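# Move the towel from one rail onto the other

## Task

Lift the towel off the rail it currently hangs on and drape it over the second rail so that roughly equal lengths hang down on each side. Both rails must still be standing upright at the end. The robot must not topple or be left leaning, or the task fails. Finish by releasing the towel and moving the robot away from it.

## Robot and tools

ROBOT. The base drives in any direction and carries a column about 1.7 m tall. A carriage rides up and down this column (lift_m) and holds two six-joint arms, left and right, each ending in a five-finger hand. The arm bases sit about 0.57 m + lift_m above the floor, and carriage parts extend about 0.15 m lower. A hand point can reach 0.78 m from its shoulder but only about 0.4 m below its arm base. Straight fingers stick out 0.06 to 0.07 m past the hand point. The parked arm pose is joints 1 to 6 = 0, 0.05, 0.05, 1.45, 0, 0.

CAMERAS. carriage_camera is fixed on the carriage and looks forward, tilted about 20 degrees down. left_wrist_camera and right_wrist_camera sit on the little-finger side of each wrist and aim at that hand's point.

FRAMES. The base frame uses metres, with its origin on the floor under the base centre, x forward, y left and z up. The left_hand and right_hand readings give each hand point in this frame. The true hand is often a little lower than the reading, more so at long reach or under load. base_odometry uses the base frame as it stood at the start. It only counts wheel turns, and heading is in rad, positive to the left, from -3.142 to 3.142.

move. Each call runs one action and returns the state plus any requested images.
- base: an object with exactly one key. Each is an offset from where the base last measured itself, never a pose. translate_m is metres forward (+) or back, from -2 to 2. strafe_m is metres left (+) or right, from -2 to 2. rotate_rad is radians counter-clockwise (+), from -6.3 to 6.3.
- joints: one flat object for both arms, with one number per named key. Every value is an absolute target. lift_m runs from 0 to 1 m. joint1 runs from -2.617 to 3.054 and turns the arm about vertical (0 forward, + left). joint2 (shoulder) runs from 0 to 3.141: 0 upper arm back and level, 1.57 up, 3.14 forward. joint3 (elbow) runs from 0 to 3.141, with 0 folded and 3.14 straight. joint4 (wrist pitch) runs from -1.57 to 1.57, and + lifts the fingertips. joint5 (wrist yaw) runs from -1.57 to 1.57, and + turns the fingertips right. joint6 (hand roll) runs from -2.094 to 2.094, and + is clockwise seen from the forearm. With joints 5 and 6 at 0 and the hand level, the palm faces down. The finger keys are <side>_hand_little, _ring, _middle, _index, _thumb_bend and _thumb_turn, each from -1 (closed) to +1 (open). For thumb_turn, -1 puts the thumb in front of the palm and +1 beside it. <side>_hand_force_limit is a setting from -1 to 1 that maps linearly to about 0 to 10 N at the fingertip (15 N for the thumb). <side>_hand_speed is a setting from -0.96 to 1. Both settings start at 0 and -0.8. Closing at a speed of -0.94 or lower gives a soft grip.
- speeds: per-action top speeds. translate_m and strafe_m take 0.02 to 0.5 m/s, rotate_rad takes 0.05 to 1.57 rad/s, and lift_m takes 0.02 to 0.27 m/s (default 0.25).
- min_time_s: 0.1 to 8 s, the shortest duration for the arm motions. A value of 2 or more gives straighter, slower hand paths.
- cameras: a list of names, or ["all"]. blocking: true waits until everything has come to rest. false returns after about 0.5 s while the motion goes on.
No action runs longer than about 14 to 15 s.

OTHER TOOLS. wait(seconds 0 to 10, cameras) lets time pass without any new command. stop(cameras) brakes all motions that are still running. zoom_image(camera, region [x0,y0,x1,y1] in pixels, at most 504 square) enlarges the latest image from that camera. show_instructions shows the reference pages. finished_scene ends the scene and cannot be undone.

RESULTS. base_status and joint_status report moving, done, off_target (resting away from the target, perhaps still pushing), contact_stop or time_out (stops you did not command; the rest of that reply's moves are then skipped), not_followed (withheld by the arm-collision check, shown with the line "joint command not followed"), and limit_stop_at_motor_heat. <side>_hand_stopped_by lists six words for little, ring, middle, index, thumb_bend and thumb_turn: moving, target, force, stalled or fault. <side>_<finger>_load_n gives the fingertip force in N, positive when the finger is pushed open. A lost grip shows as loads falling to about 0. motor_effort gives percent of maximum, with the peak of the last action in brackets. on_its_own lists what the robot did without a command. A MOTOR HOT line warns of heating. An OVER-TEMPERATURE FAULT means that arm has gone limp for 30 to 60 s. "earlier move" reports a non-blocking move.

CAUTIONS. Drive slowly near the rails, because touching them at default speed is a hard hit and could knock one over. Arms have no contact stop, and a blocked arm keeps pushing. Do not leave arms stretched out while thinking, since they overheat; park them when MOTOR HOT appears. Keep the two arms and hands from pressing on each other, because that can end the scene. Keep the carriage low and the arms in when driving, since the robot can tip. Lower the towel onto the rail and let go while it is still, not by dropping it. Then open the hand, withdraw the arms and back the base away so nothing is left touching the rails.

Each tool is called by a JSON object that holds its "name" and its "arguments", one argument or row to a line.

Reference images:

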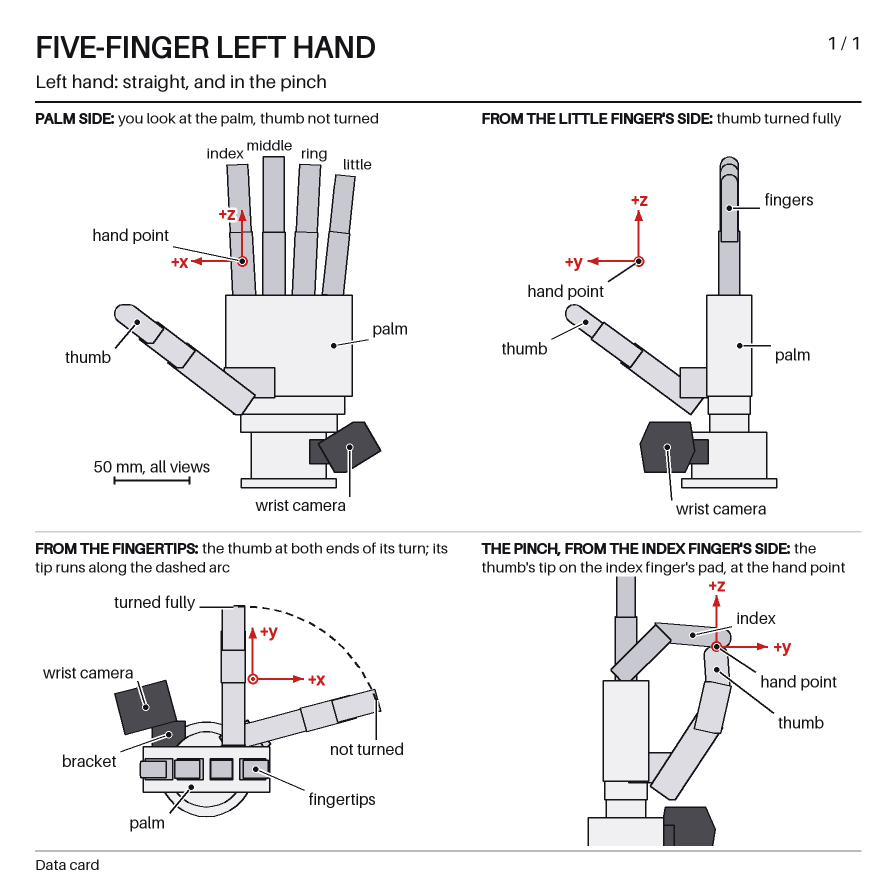

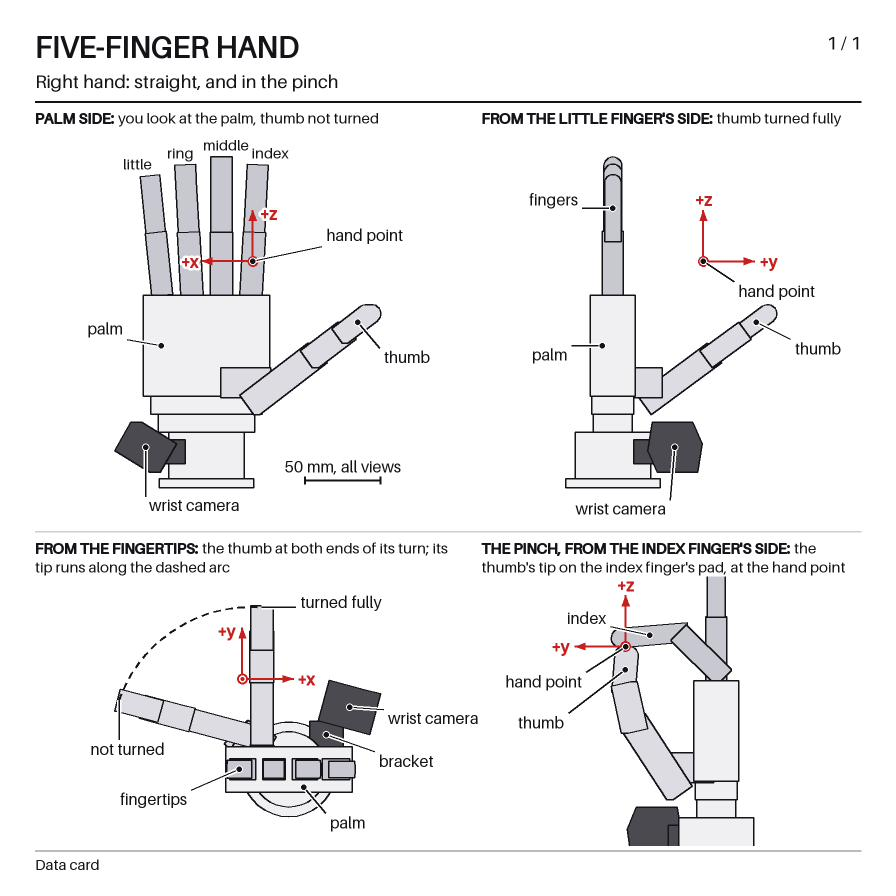

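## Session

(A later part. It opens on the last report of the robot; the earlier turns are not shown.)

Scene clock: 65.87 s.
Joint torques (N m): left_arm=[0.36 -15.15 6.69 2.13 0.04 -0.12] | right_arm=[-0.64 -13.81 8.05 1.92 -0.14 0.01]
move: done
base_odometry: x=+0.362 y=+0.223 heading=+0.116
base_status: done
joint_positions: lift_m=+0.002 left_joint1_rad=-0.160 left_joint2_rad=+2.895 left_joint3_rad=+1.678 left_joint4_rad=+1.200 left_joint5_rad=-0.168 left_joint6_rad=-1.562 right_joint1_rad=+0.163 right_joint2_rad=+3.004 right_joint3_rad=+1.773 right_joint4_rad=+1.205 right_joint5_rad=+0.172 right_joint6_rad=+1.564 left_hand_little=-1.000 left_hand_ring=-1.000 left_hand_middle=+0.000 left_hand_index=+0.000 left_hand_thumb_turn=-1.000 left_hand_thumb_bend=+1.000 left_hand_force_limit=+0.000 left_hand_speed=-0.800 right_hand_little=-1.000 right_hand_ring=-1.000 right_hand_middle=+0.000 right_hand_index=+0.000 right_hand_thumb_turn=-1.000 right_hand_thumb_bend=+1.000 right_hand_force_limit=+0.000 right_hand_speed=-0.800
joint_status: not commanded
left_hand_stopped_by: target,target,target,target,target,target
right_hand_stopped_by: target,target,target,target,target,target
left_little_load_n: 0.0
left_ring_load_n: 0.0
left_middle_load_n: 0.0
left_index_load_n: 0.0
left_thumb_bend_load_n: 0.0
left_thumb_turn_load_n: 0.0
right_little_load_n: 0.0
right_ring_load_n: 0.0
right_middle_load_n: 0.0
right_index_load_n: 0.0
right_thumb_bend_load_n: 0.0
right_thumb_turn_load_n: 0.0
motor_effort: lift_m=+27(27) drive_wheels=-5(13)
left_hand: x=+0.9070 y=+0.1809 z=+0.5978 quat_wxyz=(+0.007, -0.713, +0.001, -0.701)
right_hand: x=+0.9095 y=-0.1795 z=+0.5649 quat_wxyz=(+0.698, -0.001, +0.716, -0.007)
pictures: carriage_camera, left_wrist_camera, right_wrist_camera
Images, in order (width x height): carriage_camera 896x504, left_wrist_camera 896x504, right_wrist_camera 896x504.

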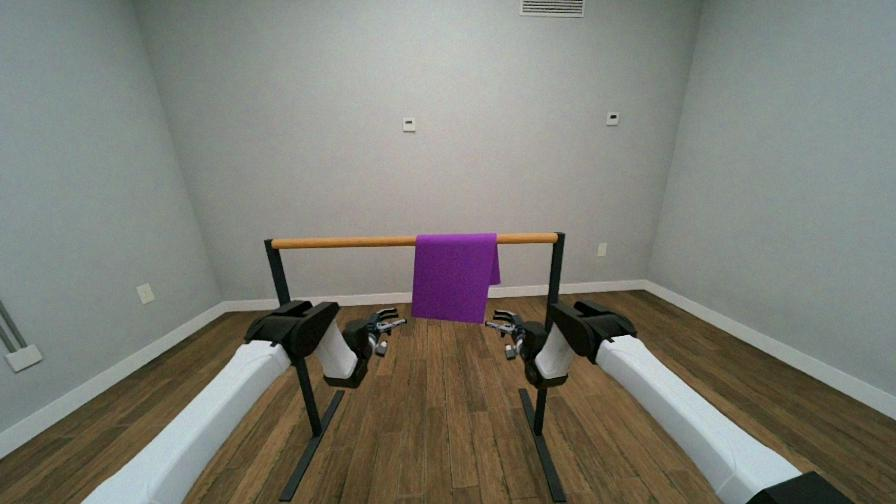

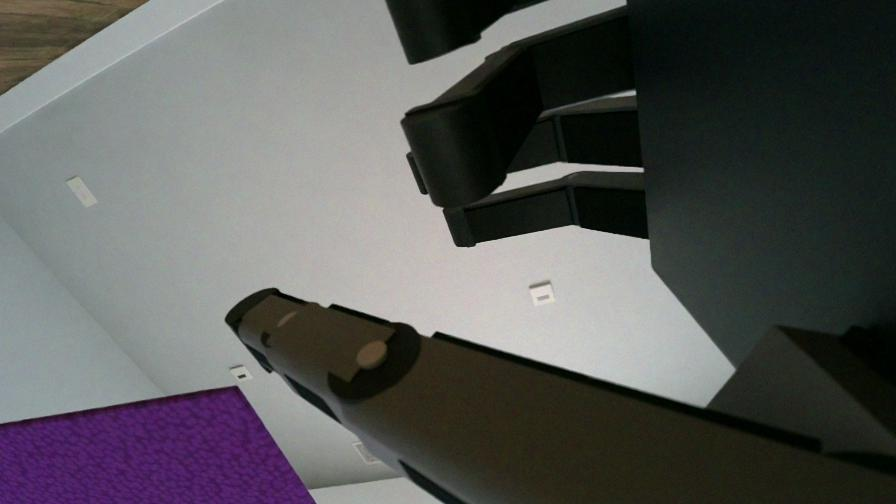

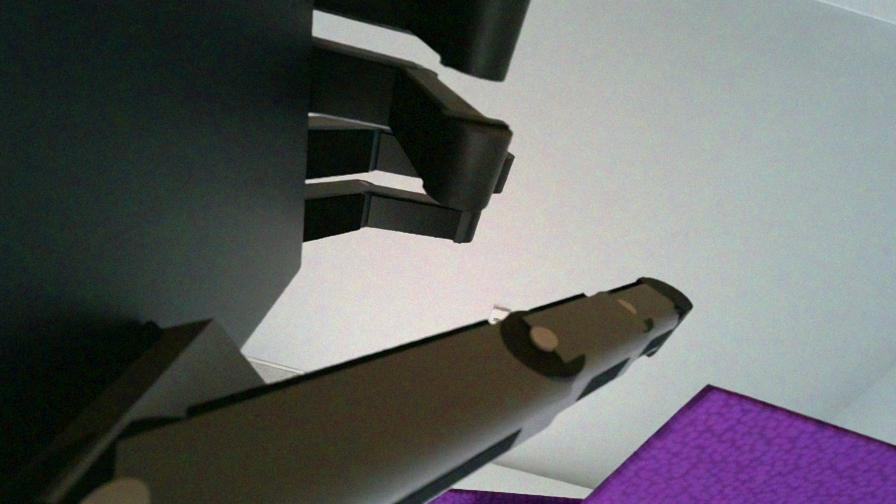

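{"name": "move", "arguments": {
  "joints": {"lift_m":0.035,"left_joint1_rad":-0.245,"left_joint5_rad":-0.245,"right_joint1_rad":0.25,"right_joint5_rad":0.25},
  "min_time_s": 1.5,
  "cameras": ["all"]
}}

{"name": "zoom_image", "arguments": {
  "camera": "carriage_camera",
  "region": [340, 200, 560, 400]
}}

Scene clock: 70.17 s.
Joint torques (N m): left_arm=[-0.16 -16.53 5.83 2.09 -0.15 -0.12] | right_arm=[0.17 -14.46 7.12 1.86 0.11 0]
move: done
base_odometry: x=+0.362 y=+0.223 heading=+0.116
base_status: not commanded
joint_positions: lift_m=+0.035 left_joint1_rad=-0.239 left_joint2_rad=+2.908 left_joint3_rad=+1.687 left_joint4_rad=+1.203 left_joint5_rad=-0.233 left_joint6_rad=-1.562 right_joint1_rad=+0.245 right_joint2_rad=+3.012 right_joint3_rad=+1.782 right_joint4_rad=+1.209 right_joint5_rad=+0.233 right_joint6_rad=+1.564 left_hand_little=-1.000 left_hand_ring=-1.000 left_hand_middle=+0.000 left_hand_index=+0.000 left_hand_thumb_turn=-1.000 left_hand_thumb_bend=+1.000 left_hand_force_limit=+0.000 left_hand_speed=-0.800 right_hand_little=-1.000 right_hand_ring=-1.000 right_hand_middle=+0.000 right_hand_index=+0.000 right_hand_thumb_turn=-1.000 right_hand_thumb_bend=+1.000 right_hand_force_limit=+0.000 right_hand_speed=-0.800
joint_status: all done
left_hand_stopped_by: target,target,target,target,target,target
right_hand_stopped_by: target,target,target,target,target,target
left_little_load_n: 0.0
left_ring_load_n: 0.0
left_middle_load_n: 0.0
left_index_load_n: 0.0
left_thumb_bend_load_n: 0.0
left_thumb_turn_load_n: 0.0
right_little_load_n: 0.0
right_ring_load_n: 0.0
right_middle_load_n: 0.0
right_index_load_n: 0.0
right_thumb_bend_load_n: -0.5
right_thumb_turn_load_n: 0.0
motor_effort: lift_m=+25(31) drive_wheels=+5(6)
left_hand: x=+0.8984 y=+0.1402 z=+0.6263 quat_wxyz=(+0.002, -0.713, +0.007, -0.701)
right_hand: x=+0.9005 y=-0.1357 z=+0.5978 quat_wxyz=(+0.700, -0.008, +0.714, +0.000)
pictures: carriage_camera, left_wrist_camera, right_wrist_camera
Images, in order (width x height): carriage_camera 896x504, left_wrist_camera 896x504, right_wrist_camera 896x504.

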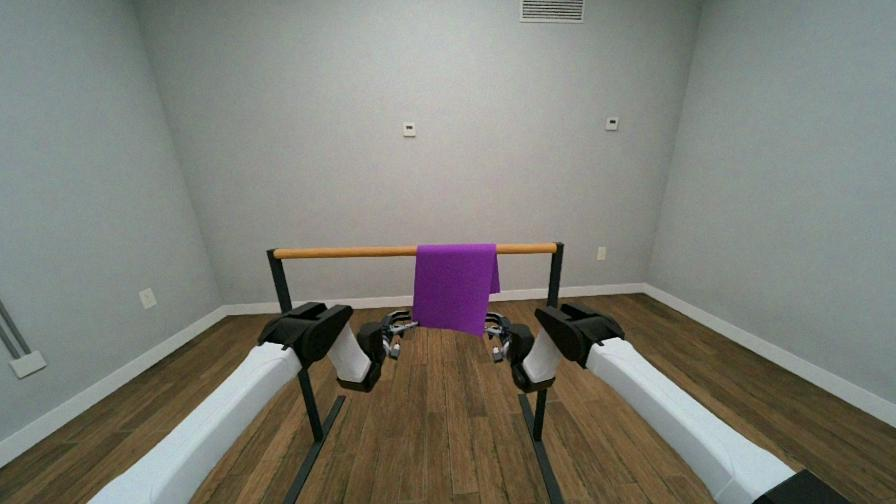

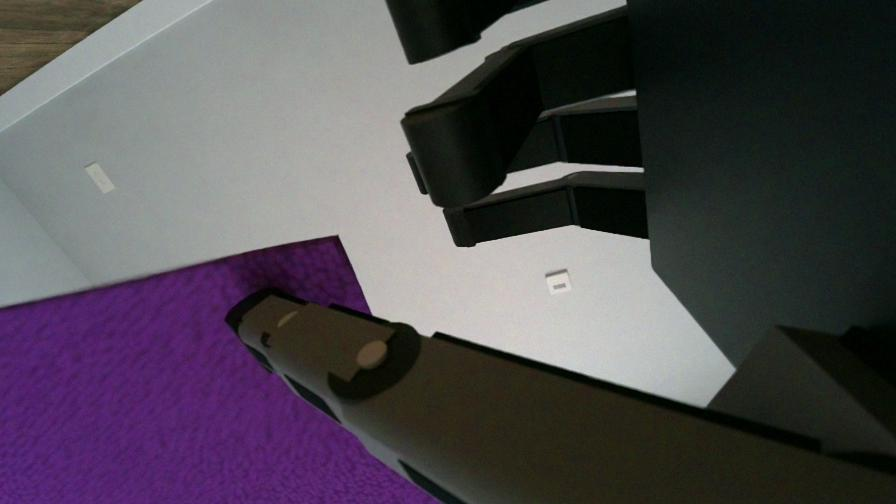

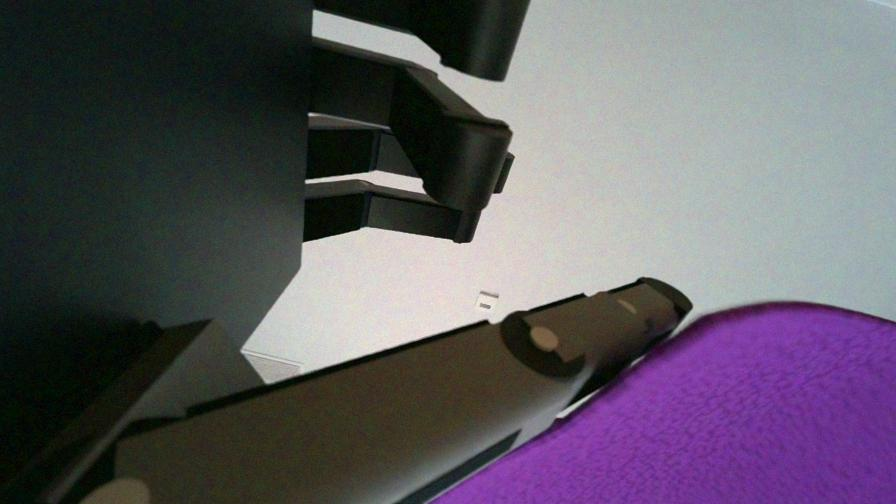

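Scaled by 2.291.

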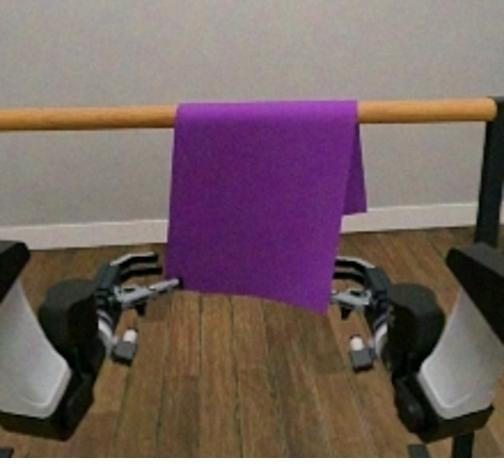

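{"name": "move", "arguments": {
  "joints": {"left_joint1_rad":-0.17,"left_joint5_rad":-0.17,"left_joint2_rad":2.85,"left_joint3_rad":1.65,"right_joint1_rad":0.17,"right_joint5_rad":0.17},
  "min_time_s": 1.5
}}

{"name": "move", "arguments": {
  "base": {"translate_m": -0.015},
  "speeds": {"translate_m": 0.05}
}}

{"name": "move", "arguments": {
  "joints": {"left_joint1_rad":-0.245,"left_joint5_rad":-0.245,"right_joint1_rad":0.25,"right_joint5_rad":0.25},
  "min_time_s": 1.5,
  "cameras": ["all"]
}}

{"name": "zoom_image", "arguments": {
  "camera": "carriage_camera",
  "region": [340, 200, 560, 400]
}}

Scene clock: 74.13 s.
Joint torques (N m): left_arm=[0.83 -20.77 4 2.09 0.07 -0.12] | right_arm=[-0.77 -14.38 7.09 1.87 -0.19 0.01]
move: done
base_odometry: x=+0.362 y=+0.223 heading=+0.116
base_status: not commanded
joint_positions: lift_m=+0.035 left_joint1_rad=-0.176 left_joint2_rad=+2.902 left_joint3_rad=+1.656 left_joint4_rad=+1.203 left_joint5_rad=-0.182 left_joint6_rad=-1.562 right_joint1_rad=+0.175 right_joint2_rad=+3.012 right_joint3_rad=+1.782 right_joint4_rad=+1.209 right_joint5_rad=+0.186 right_joint6_rad=+1.564 left_hand_little=-1.000 left_hand_ring=-1.000 left_hand_middle=+0.000 left_hand_index=+0.000 left_hand_thumb_turn=-1.000 left_hand_thumb_bend=+1.000 left_hand_force_limit=+0.000 left_hand_speed=-0.800 right_hand_little=-1.000 right_hand_ring=-1.000 right_hand_middle=+0.000 right_hand_index=+0.000 right_hand_thumb_turn=-1.000 right_hand_thumb_bend=+1.000 right_hand_force_limit=+0.000 right_hand_speed=-0.800
joint_status: all done
left_hand_stopped_by: target,target,target,target,target,target
right_hand_stopped_by: target,target,target,target,target,target
left_little_load_n: 0.0
left_ring_load_n: 0.0
left_middle_load_n: 0.0
left_index_load_n: 0.0
left_thumb_bend_load_n: 0.0
left_thumb_turn_load_n: -0.5
right_little_load_n: 0.0
right_ring_load_n: 0.0
right_middle_load_n: 0.0
right_index_load_n: 0.0
right_thumb_bend_load_n: 0.0
right_thumb_turn_load_n: -0.5
motor_effort: lift_m=+25(25) drive_wheels=+5(5)
left_hand: x=+0.9005 y=+0.1741 z=+0.6177 quat_wxyz=(+0.008, -0.722, +0.004, -0.692)
right_hand: x=+0.9092 y=-0.1742 z=+0.5978 quat_wxyz=(+0.700, +0.000, +0.714, -0.008)
pictures: none

Scene clock: 74.93 s.
Joint torques (N m): left_arm=[0.7 -20.56 4.04 2.1 0.05 -0.12] | right_arm=[-0.59 -14.39 7.1 1.87 -0.15 0.01]
move: done
base_odometry: x=+0.347 y=+0.221 heading=+0.116
base_status: done
joint_positions: lift_m=+0.035 left_joint1_rad=-0.174 left_joint2_rad=+2.900 left_joint3_rad=+1.656 left_joint4_rad=+1.202 left_joint5_rad=-0.180 left_joint6_rad=-1.562 right_joint1_rad=+0.173 right_joint2_rad=+3.012 right_joint3_rad=+1.782 right_joint4_rad=+1.208 right_joint5_rad=+0.185 right_joint6_rad=+1.564 left_hand_little=-1.000 left_hand_ring=-1.000 left_hand_middle=+0.000 left_hand_index=+0.000 left_hand_thumb_turn=-1.000 left_hand_thumb_bend=+1.000 left_hand_force_limit=+0.000 left_hand_speed=-0.800 right_hand_little=-1.000 right_hand_ring=-1.000 right_hand_middle=+0.000 right_hand_index=+0.000 right_hand_thumb_turn=-1.000 right_hand_thumb_bend=+1.000 right_hand_force_limit=+0.000 right_hand_speed=-0.800
joint_status: not commanded
left_hand_stopped_by: target,target,target,target,target,target
right_hand_stopped_by: target,target,target,target,target,target
left_little_load_n: 0.0
left_ring_load_n: 0.0
left_middle_load_n: 0.0
left_index_load_n: 0.0
left_thumb_bend_load_n: 0.0
left_thumb_turn_load_n: 0.0
right_little_load_n: 0.0
right_ring_load_n: 0.0
right_middle_load_n: 0.0
right_index_load_n: 0.0
right_thumb_bend_load_n: 0.0
right_thumb_turn_load_n: 0.0
motor_effort: lift_m=+25(25) drive_wheels=+4(11)
left_hand: x=+0.9010 y=+0.1748 z=+0.6190 quat_wxyz=(+0.008, -0.721, +0.004, -0.692)
right_hand: x=+0.9093 y=-0.1749 z=+0.5976 quat_wxyz=(+0.700, +0.000, +0.715, -0.008)
pictures: none

Scene clock: 76.73 s.
Joint torques (N m): left_arm=[-0.17 -20.53 4.03 2.1 -0.13 -0.13] | right_arm=[0.17 -14.49 7.17 1.86 0.16 0.01]
move: done
base_odometry: x=+0.347 y=+0.221 heading=+0.116
base_status: not commanded
joint_positions: lift_m=+0.035 left_joint1_rad=-0.239 left_joint2_rad=+2.900 left_joint3_rad=+1.656 left_joint4_rad=+1.202 left_joint5_rad=-0.233 left_joint6_rad=-1.562 right_joint1_rad=+0.245 right_joint2_rad=+3.012 right_joint3_rad=+1.782 right_joint4_rad=+1.208 right_joint5_rad=+0.234 right_joint6_rad=+1.564 left_hand_little=-1.000 left_hand_ring=-1.000 left_hand_middle=+0.000 left_hand_index=+0.000 left_hand_thumb_turn=-1.000 left_hand_thumb_bend=+1.000 left_hand_force_limit=+0.000 left_hand_speed=-0.800 right_hand_little=-1.000 right_hand_ring=-1.000 right_hand_middle=+0.000 right_hand_index=+0.000 right_hand_thumb_turn=-1.000 right_hand_thumb_bend=+1.000 right_hand_force_limit=+0.000 right_hand_speed=-0.800
joint_status: all done
left_hand_stopped_by: target,target,target,target,target,target
right_hand_stopped_by: target,target,target,target,target,target
left_little_load_n: 0.0
left_ring_load_n: 0.0
left_middle_load_n: 0.0
left_index_load_n: 0.0
left_thumb_bend_load_n: 0.0
left_thumb_turn_load_n: 0.0
right_little_load_n: 0.0
right_ring_load_n: 0.0
right_middle_load_n: 0.0
right_index_load_n: 0.0
right_thumb_bend_load_n: 0.0
right_thumb_turn_load_n: 0.0
motor_effort: lift_m=+25(25) drive_wheels=+4(4)
left_hand: x=+0.8937 y=+0.1413 z=+0.6190 quat_wxyz=(+0.004, -0.721, +0.009, -0.693)
right_hand: x=+0.9006 y=-0.1358 z=+0.5976 quat_wxyz=(+0.700, -0.008, +0.714, +0.000)
pictures: carriage_camera, left_wrist_camera, right_wrist_camera
Images, in order (width x height): carriage_camera 896x504, left_wrist_camera 896x504, right_wrist_camera 896x504.

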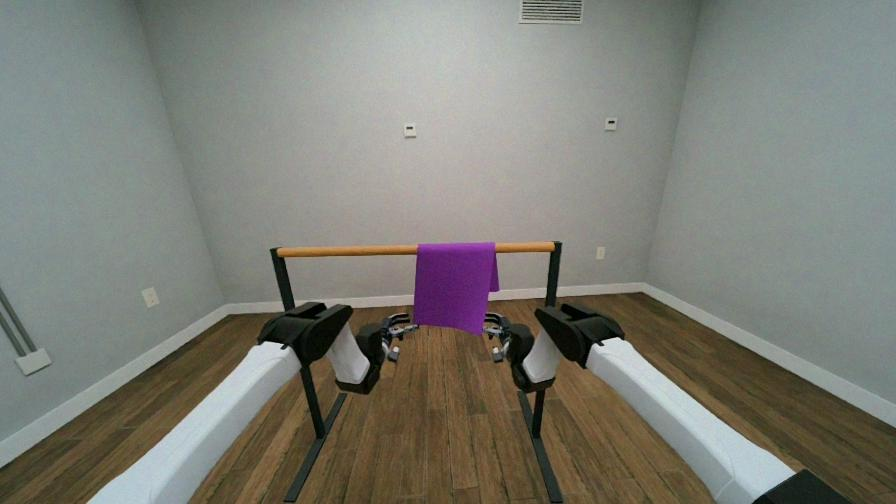

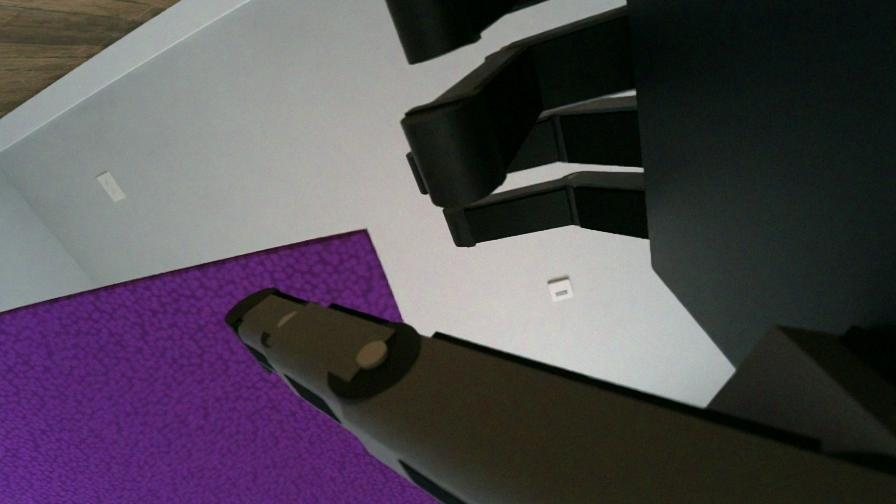

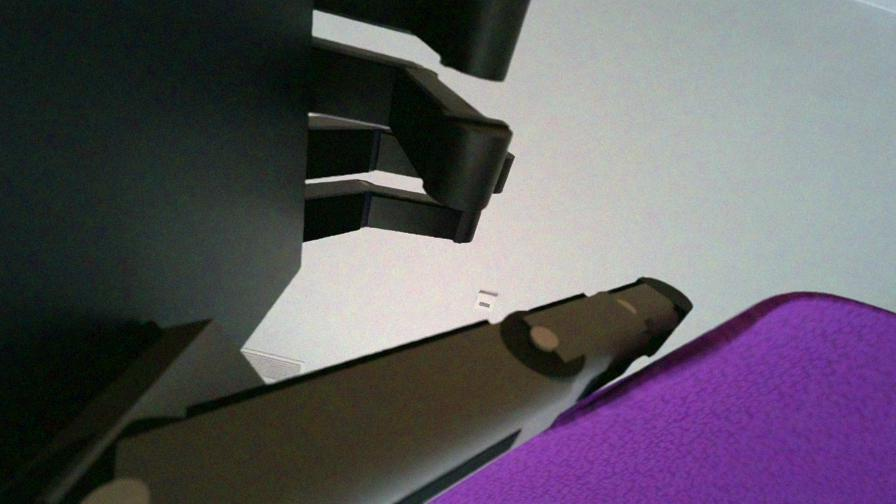

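Scaled by 2.291.

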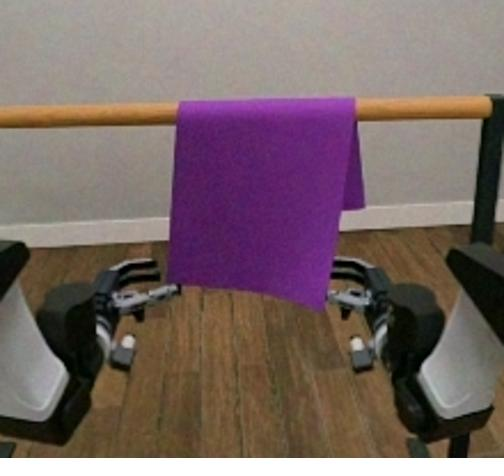

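{"name": "move", "arguments": {
  "joints": {"right_joint1_rad":0.15,"right_joint5_rad":0.15,"right_joint2_rad":2.92,"right_joint3_rad":1.63,"right_joint4_rad":1.30},
  "min_time_s": 1.5,
  "cameras": ["right_wrist_camera"]
}}

{"name": "move", "arguments": {
  "joints": {"right_joint1_rad":0.25,"right_joint5_rad":0.25},
  "min_time_s": 1.5,
  "cameras": ["all"]
}}

{"name": "zoom_image", "arguments": {
  "camera": "carriage_camera",
  "region": [340, 200, 560, 400]
}}

Scene clock: 80.03 s.
Joint torques (N m): left_arm=[-0.18 -20.52 4.01 2.11 -0.13 -0.12] | right_arm=[-0.7 -17.63 3.73 2.05 -0.17 0]
move: done
base_odometry: x=+0.347 y=+0.221 heading=+0.116
base_status: not commanded
joint_positions: lift_m=+0.035 left_joint1_rad=-0.239 left_joint2_rad=+2.900 left_joint3_rad=+1.656 left_joint4_rad=+1.202 left_joint5_rad=-0.234 left_joint6_rad=-1.562 right_joint1_rad=+0.155 right_joint2_rad=+2.974 right_joint3_rad=+1.640 right_joint4_rad=+1.272 right_joint5_rad=+0.166 right_joint6_rad=+1.564 left_hand_little=-1.000 left_hand_ring=-1.000 left_hand_middle=+0.000 left_hand_index=+0.000 left_hand_thumb_turn=-1.000 left_hand_thumb_bend=+1.000 left_hand_force_limit=+0.000 left_hand_speed=-0.800 right_hand_little=-1.000 right_hand_ring=-1.000 right_hand_middle=+0.000 right_hand_index=+0.000 right_hand_thumb_turn=-1.000 right_hand_thumb_bend=+1.000 right_hand_force_limit=+0.000 right_hand_speed=-0.800
joint_status: all done
left_hand_stopped_by: target,target,target,target,target,target
right_hand_stopped_by: target,target,target,target,target,target
left_little_load_n: 0.0
left_ring_load_n: 0.0
left_middle_load_n: 0.0
left_index_load_n: 0.0
left_thumb_bend_load_n: -0.5
left_thumb_turn_load_n: 0.0
right_little_load_n: 0.0
right_ring_load_n: 0.0
right_middle_load_n: 0.0
right_index_load_n: 0.0
right_thumb_bend_load_n: 0.0
right_thumb_turn_load_n: 0.0
motor_effort: lift_m=+25(25) drive_wheels=+4(4)
left_hand: x=+0.8938 y=+0.1415 z=+0.6190 quat_wxyz=(+0.005, -0.721, +0.008, -0.693)
right_hand: x=+0.8876 y=-0.1877 z=+0.5827 quat_wxyz=(+0.685, -0.002, +0.729, -0.010)
Images, in order (width x height): right_wrist_camera 896x504.

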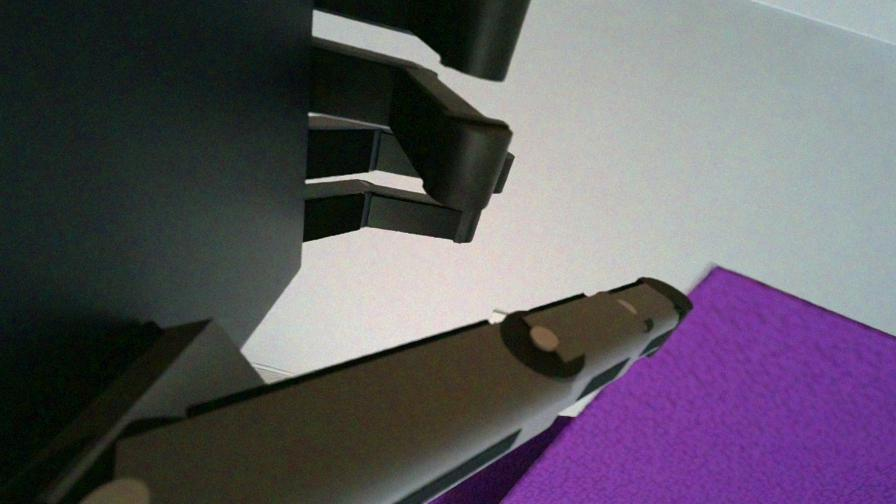

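Scene clock: 81.83 s.
Joint torques (N m): left_arm=[-0.2 -20.55 4.03 2.1 -0.13 -0.12] | right_arm=[0.18 -17.65 3.74 2.02 0.13 0]
move: done
base_odometry: x=+0.347 y=+0.221 heading=+0.116
base_status: not commanded
joint_positions: lift_m=+0.035 left_joint1_rad=-0.239 left_joint2_rad=+2.900 left_joint3_rad=+1.656 left_joint4_rad=+1.202 left_joint5_rad=-0.234 left_joint6_rad=-1.562 right_joint1_rad=+0.245 right_joint2_rad=+2.974 right_joint3_rad=+1.640 right_joint4_rad=+1.272 right_joint5_rad=+0.233 right_joint6_rad=+1.564 left_hand_little=-1.000 left_hand_ring=-1.000 left_hand_middle=+0.000 left_hand_index=+0.000 left_hand_thumb_turn=-1.000 left_hand_thumb_bend=+1.000 left_hand_force_limit=+0.000 left_hand_speed=-0.800 right_hand_little=-1.000 right_hand_ring=-1.000 right_hand_middle=+0.000 right_hand_index=+0.000 right_hand_thumb_turn=-1.000 right_hand_thumb_bend=+1.000 right_hand_force_limit=+0.000 right_hand_speed=-0.800
joint_status: all done
left_hand_stopped_by: target,target,target,target,target,target
right_hand_stopped_by: target,target,target,target,target,target
left_little_load_n: 0.0
left_ring_load_n: 0.0
left_middle_load_n: 0.0
left_index_load_n: 0.0
left_thumb_bend_load_n: 0.0
left_thumb_turn_load_n: 0.0
right_little_load_n: 0.0
right_ring_load_n: 0.0
right_middle_load_n: 0.0
right_index_load_n: 0.0
right_thumb_bend_load_n: 0.0
right_thumb_turn_load_n: -0.5
motor_effort: lift_m=+25(25) drive_wheels=+4(4)
left_hand: x=+0.8938 y=+0.1415 z=+0.6190 quat_wxyz=(+0.005, -0.721, +0.008, -0.693)
right_hand: x=+0.8776 y=-0.1412 z=+0.5828 quat_wxyz=(+0.685, -0.012, +0.728, -0.003)
pictures: carriage_camera, left_wrist_camera, right_wrist_camera
Images, in order (width x height): carriage_camera 896x504, left_wrist_camera 896x504, right_wrist_camera 896x504.

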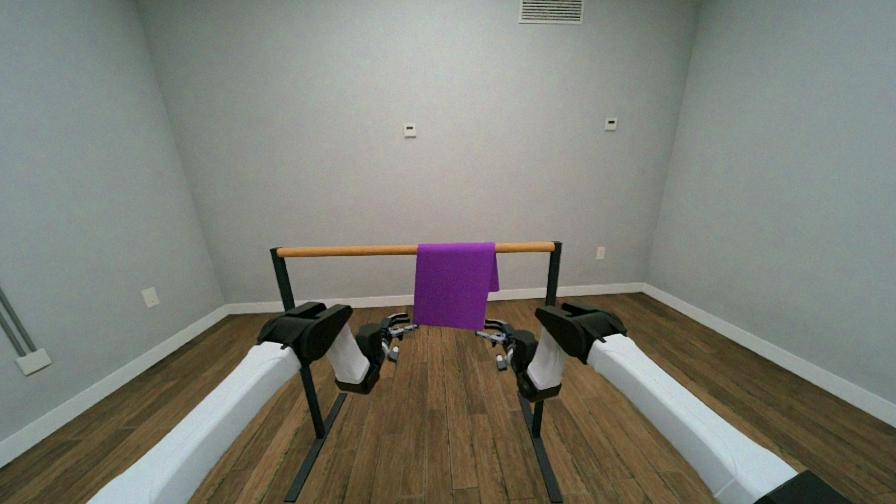

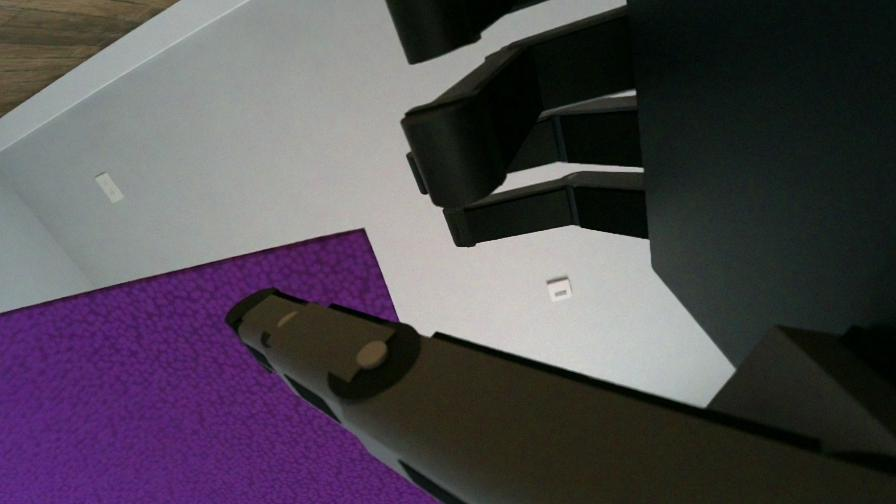

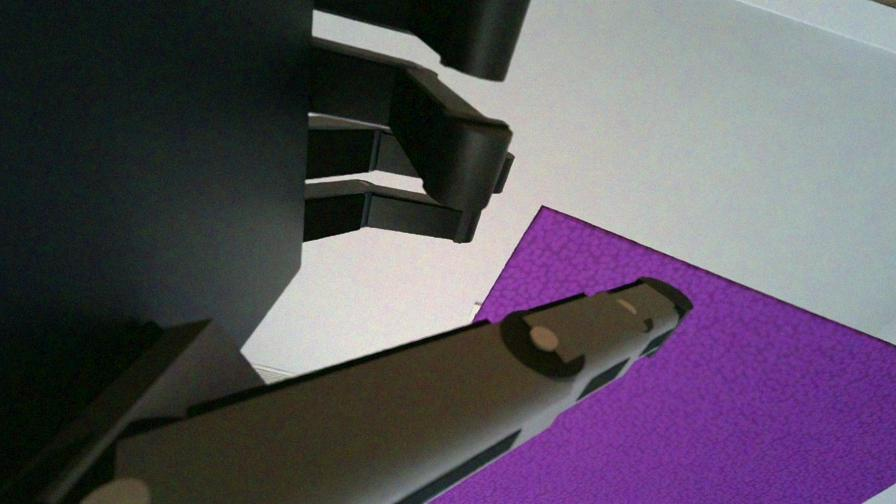

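Scaled by 2.291.

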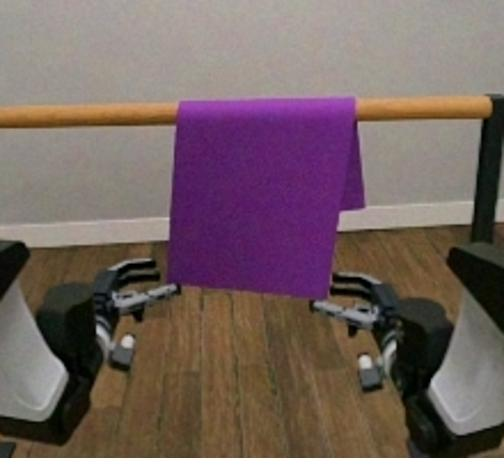

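{"name": "move", "arguments": {
  "joints": {"left_joint1_rad":-0.335,"left_joint5_rad":-0.335,"right_joint1_rad":0.352,"right_joint5_rad":0.352,"right_joint3_rad":1.69,"right_joint4_rad":1.25},
  "min_time_s": 2,
  "cameras": ["all"]
}}

{"name": "zoom_image", "arguments": {
  "camera": "carriage_camera",
  "region": [340, 200, 560, 400]
}}

Scene clock: 85.43 s.
Joint torques (N m): left_arm=[-0.21 -20.52 4.01 2.08 -0.14 -0.12] | right_arm=[0.23 -17.72 7.64 1.74 0.14 -0.01]
move: done
base_odometry: x=+0.347 y=+0.221 heading=+0.116
base_status: not commanded
joint_positions: lift_m=+0.035 left_joint1_rad=-0.329 left_joint2_rad=+2.900 left_joint3_rad=+1.656 left_joint4_rad=+1.202 left_joint5_rad=-0.323 left_joint6_rad=-1.562 right_joint1_rad=+0.347 right_joint2_rad=+2.974 right_joint3_rad=+1.662 right_joint4_rad=+1.252 right_joint5_rad=+0.336 right_joint6_rad=+1.564 left_hand_little=-1.000 left_hand_ring=-1.000 left_hand_middle=+0.000 left_hand_index=+0.000 left_hand_thumb_turn=-1.000 left_hand_thumb_bend=+1.000 left_hand_force_limit=+0.000 left_hand_speed=-0.800 right_hand_little=-1.000 right_hand_ring=-1.000 right_hand_middle=+0.000 right_hand_index=+0.000 right_hand_thumb_turn=-1.000 right_hand_thumb_bend=+1.000 right_hand_force_limit=+0.000 right_hand_speed=-0.800
joint_status: all done
left_hand_stopped_by: target,target,target,target,target,target
right_hand_stopped_by: target,target,target,target,target,target
left_little_load_n: 0.0
left_ring_load_n: 0.0
left_middle_load_n: 0.0
left_index_load_n: 0.0
left_thumb_bend_load_n: 0.0
left_thumb_turn_load_n: 0.0
right_little_load_n: 0.0
right_ring_load_n: 0.0
right_middle_load_n: 0.0
right_index_load_n: 0.0
right_thumb_bend_load_n: 0.0
right_thumb_turn_load_n: 0.0
motor_effort: lift_m=+25(25) drive_wheels=+4(4)
left_hand: x=+0.8815 y=+0.0995 z=+0.6189 quat_wxyz=(+0.006, -0.721, +0.010, -0.693)
right_hand: x=+0.8685 y=-0.0942 z=+0.5860 quat_wxyz=(+0.687, -0.013, +0.727, -0.006)
pictures: carriage_camera, left_wrist_camera, right_wrist_camera
Images, in order (width x height): carriage_camera 896x504, left_wrist_camera 896x504, right_wrist_camera 896x504.

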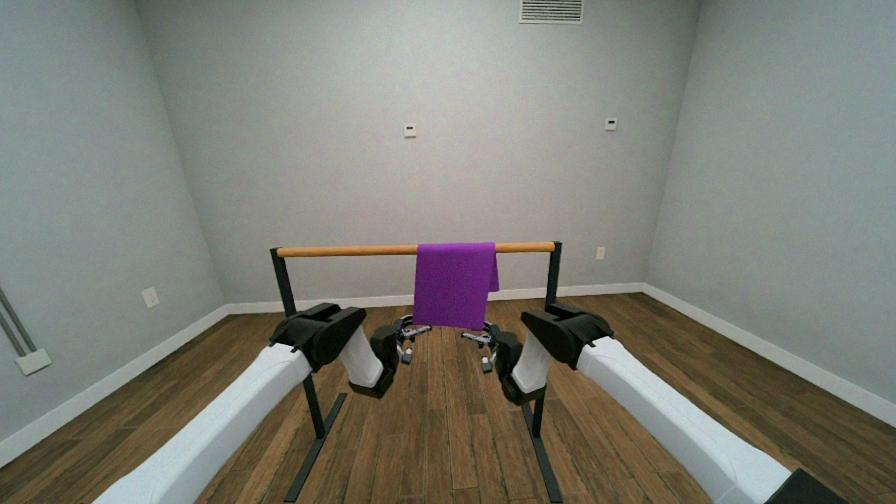

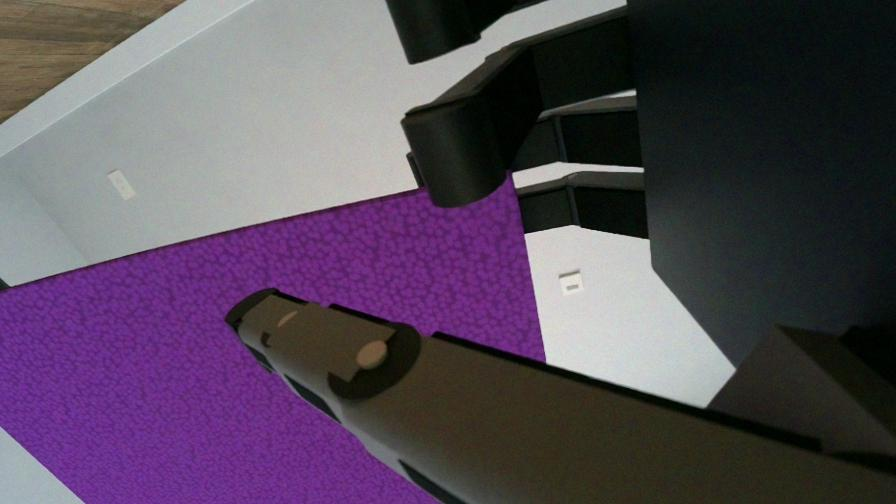

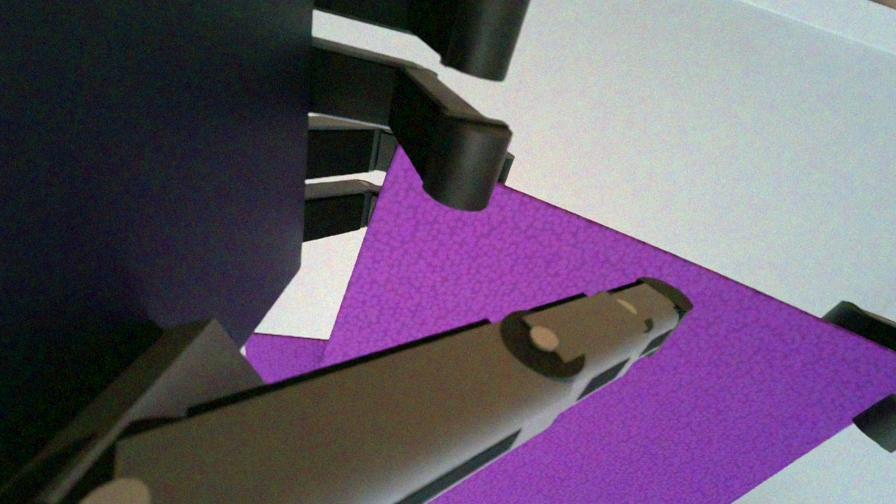

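Scaled by 2.291.

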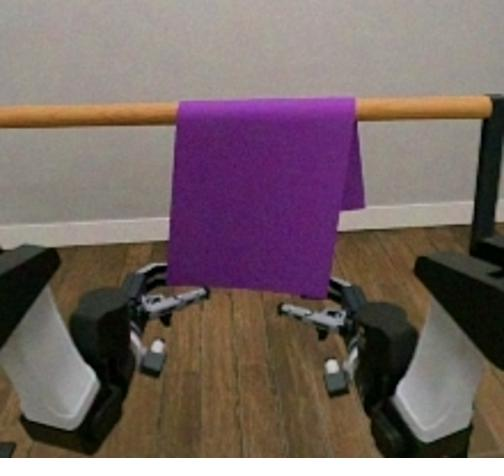

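{"name": "move", "arguments": {
  "joints": {"lift_m":0.05},
  "cameras": ["left_wrist_camera","right_wrist_camera"]
}}

{"name": "move", "arguments": {
  "joints": {"left_hand_speed":-0.85,"right_hand_speed":-0.85,"left_hand_force_limit":-0.4,"right_hand_force_limit":-0.4,"left_hand_thumb_bend":-0.2,"right_hand_thumb_bend":-0.2},
  "cameras": ["all"]
}}

Scene clock: 87.30 s.
Joint torques (N m): left_arm=[-0.16 -19.1 4.55 2.08 -0.13 -0.13] | right_arm=[0.17 -16.49 6.95 1.82 0.12 0]
move: done
base_odometry: x=+0.347 y=+0.221 heading=+0.116
base_status: not commanded
joint_positions: lift_m=+0.050 left_joint1_rad=-0.329 left_joint2_rad=+2.885 left_joint3_rad=+1.651 left_joint4_rad=+1.203 left_joint5_rad=-0.325 left_joint6_rad=-1.562 right_joint1_rad=+0.347 right_joint2_rad=+2.959 right_joint3_rad=+1.670 right_joint4_rad=+1.240 right_joint5_rad=+0.338 right_joint6_rad=+1.564 left_hand_little=-1.000 left_hand_ring=-1.000 left_hand_middle=+0.000 left_hand_index=+0.000 left_hand_thumb_turn=-1.000 left_hand_thumb_bend=+1.000 left_hand_force_limit=+0.000 left_hand_speed=-0.800 right_hand_little=-1.000 right_hand_ring=-1.000 right_hand_middle=+0.000 right_hand_index=+0.000 right_hand_thumb_turn=-1.000 right_hand_thumb_bend=+1.000 right_hand_force_limit=+0.000 right_hand_speed=-0.800
joint_status: all done
left_hand_stopped_by: target,target,target,target,target,target
right_hand_stopped_by: target,target,target,target,target,target
left_little_load_n: 0.0
left_ring_load_n: 0.0
left_middle_load_n: 0.0
left_index_load_n: 0.0
left_thumb_bend_load_n: 0.0
left_thumb_turn_load_n: -0.5
right_little_load_n: 0.0
right_ring_load_n: 0.0
right_middle_load_n: 0.0
right_index_load_n: 0.0
right_thumb_bend_load_n: 0.0
right_thumb_turn_load_n: -0.5
motor_effort: lift_m=+25(30) drive_wheels=+3(4)
left_hand: x=+0.8824 y=+0.0996 z=+0.6415 quat_wxyz=(+0.005, -0.718, +0.008, -0.696)
right_hand: x=+0.8727 y=-0.0930 z=+0.6113 quat_wxyz=(+0.691, -0.011, +0.723, -0.005)
Images, in order (width x height): left_wrist_camera 896x504, right_wrist_camera 896x504.

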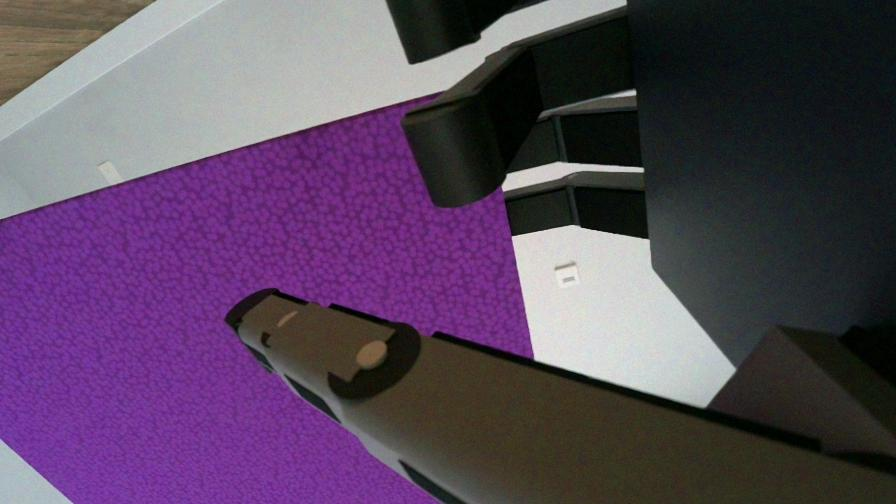

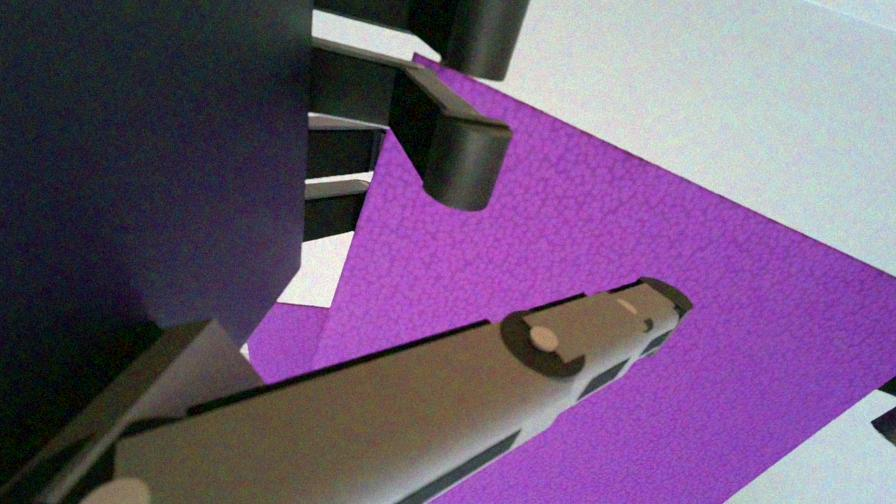

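Scene clock: 93.37 s.
Joint torques (N m): left_arm=[-0.21 -19.11 4.52 2.09 -0.13 -0.12] | right_arm=[0.2 -16.43 6.97 1.83 0.12 -0.01]
move: done
base_odometry: x=+0.347 y=+0.221 heading=+0.116
base_status: not commanded
joint_positions: lift_m=+0.050 left_joint1_rad=-0.329 left_joint2_rad=+2.885 left_joint3_rad=+1.651 left_joint4_rad=+1.202 left_joint5_rad=-0.325 left_joint6_rad=-1.562 right_joint1_rad=+0.347 right_joint2_rad=+2.959 right_joint3_rad=+1.670 right_joint4_rad=+1.240 right_joint5_rad=+0.338 right_joint6_rad=+1.564 left_hand_little=-1.000 left_hand_ring=-1.000 left_hand_middle=+0.000 left_hand_index=+0.000 left_hand_thumb_turn=-1.000 left_hand_thumb_bend=-0.200 left_hand_force_limit=-0.400 left_hand_speed=-0.850 right_hand_little=-1.000 right_hand_ring=-1.000 right_hand_middle=+0.000 right_hand_index=+0.000 right_hand_thumb_turn=-1.000 right_hand_thumb_bend=-0.200 right_hand_force_limit=-0.400 right_hand_speed=-0.850
joint_status: all done
left_hand_stopped_by: target,target,target,target,target,target
right_hand_stopped_by: target,target,target,target,target,target
left_little_load_n: 0.0
left_ring_load_n: 0.0
left_middle_load_n: 0.0
left_index_load_n: 0.0
left_thumb_bend_load_n: 0.0
left_thumb_turn_load_n: -0.5
right_little_load_n: 0.0
right_ring_load_n: 0.0
right_middle_load_n: 0.0
right_index_load_n: 0.0
right_thumb_bend_load_n: 0.0
right_thumb_turn_load_n: -0.5
motor_effort: lift_m=+25(25) drive_wheels=+3(3)
left_hand: x=+0.8824 y=+0.0995 z=+0.6412 quat_wxyz=(+0.005, -0.718, +0.008, -0.696)
right_hand: x=+0.8727 y=-0.0930 z=+0.6113 quat_wxyz=(+0.691, -0.011, +0.723, -0.005)
pictures: carriage_camera, left_wrist_camera, right_wrist_camera
Images, in order (width x height): carriage_camera 896x504, left_wrist_camera 896x504, right_wrist_camera 896x504.

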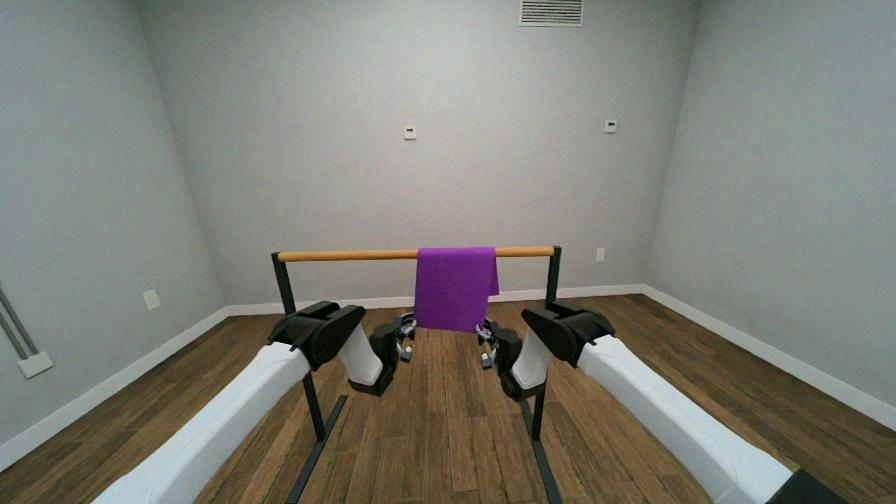

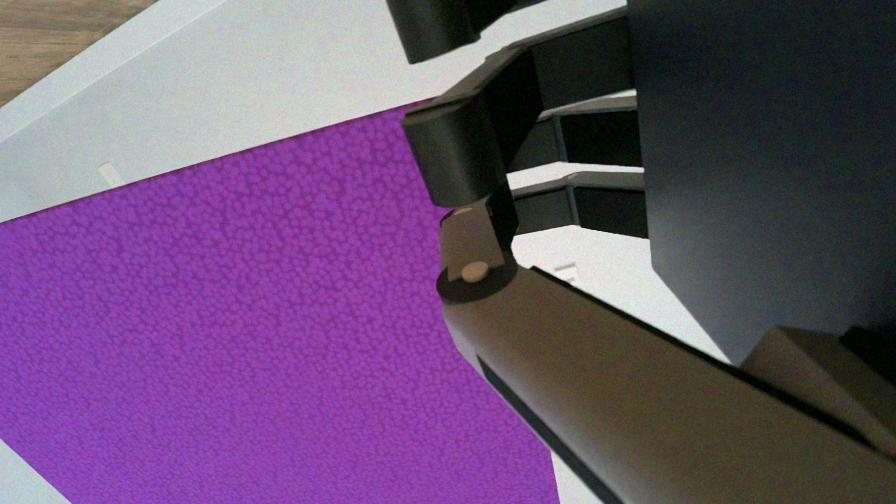

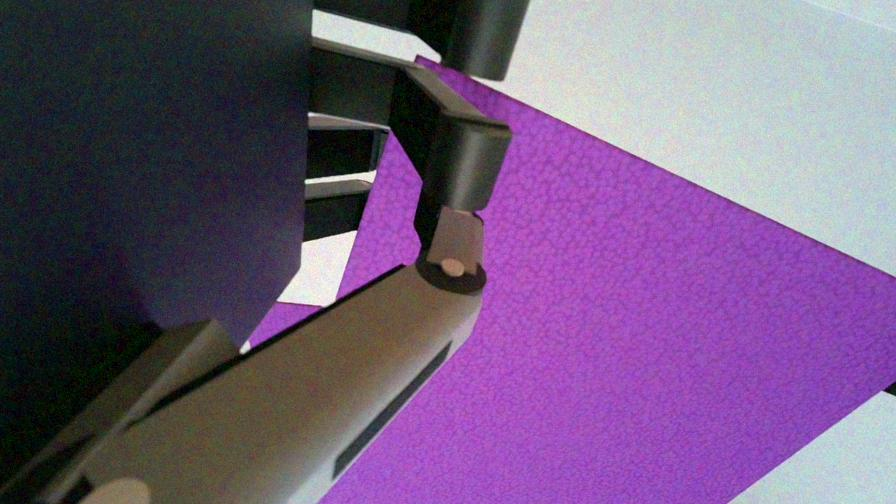

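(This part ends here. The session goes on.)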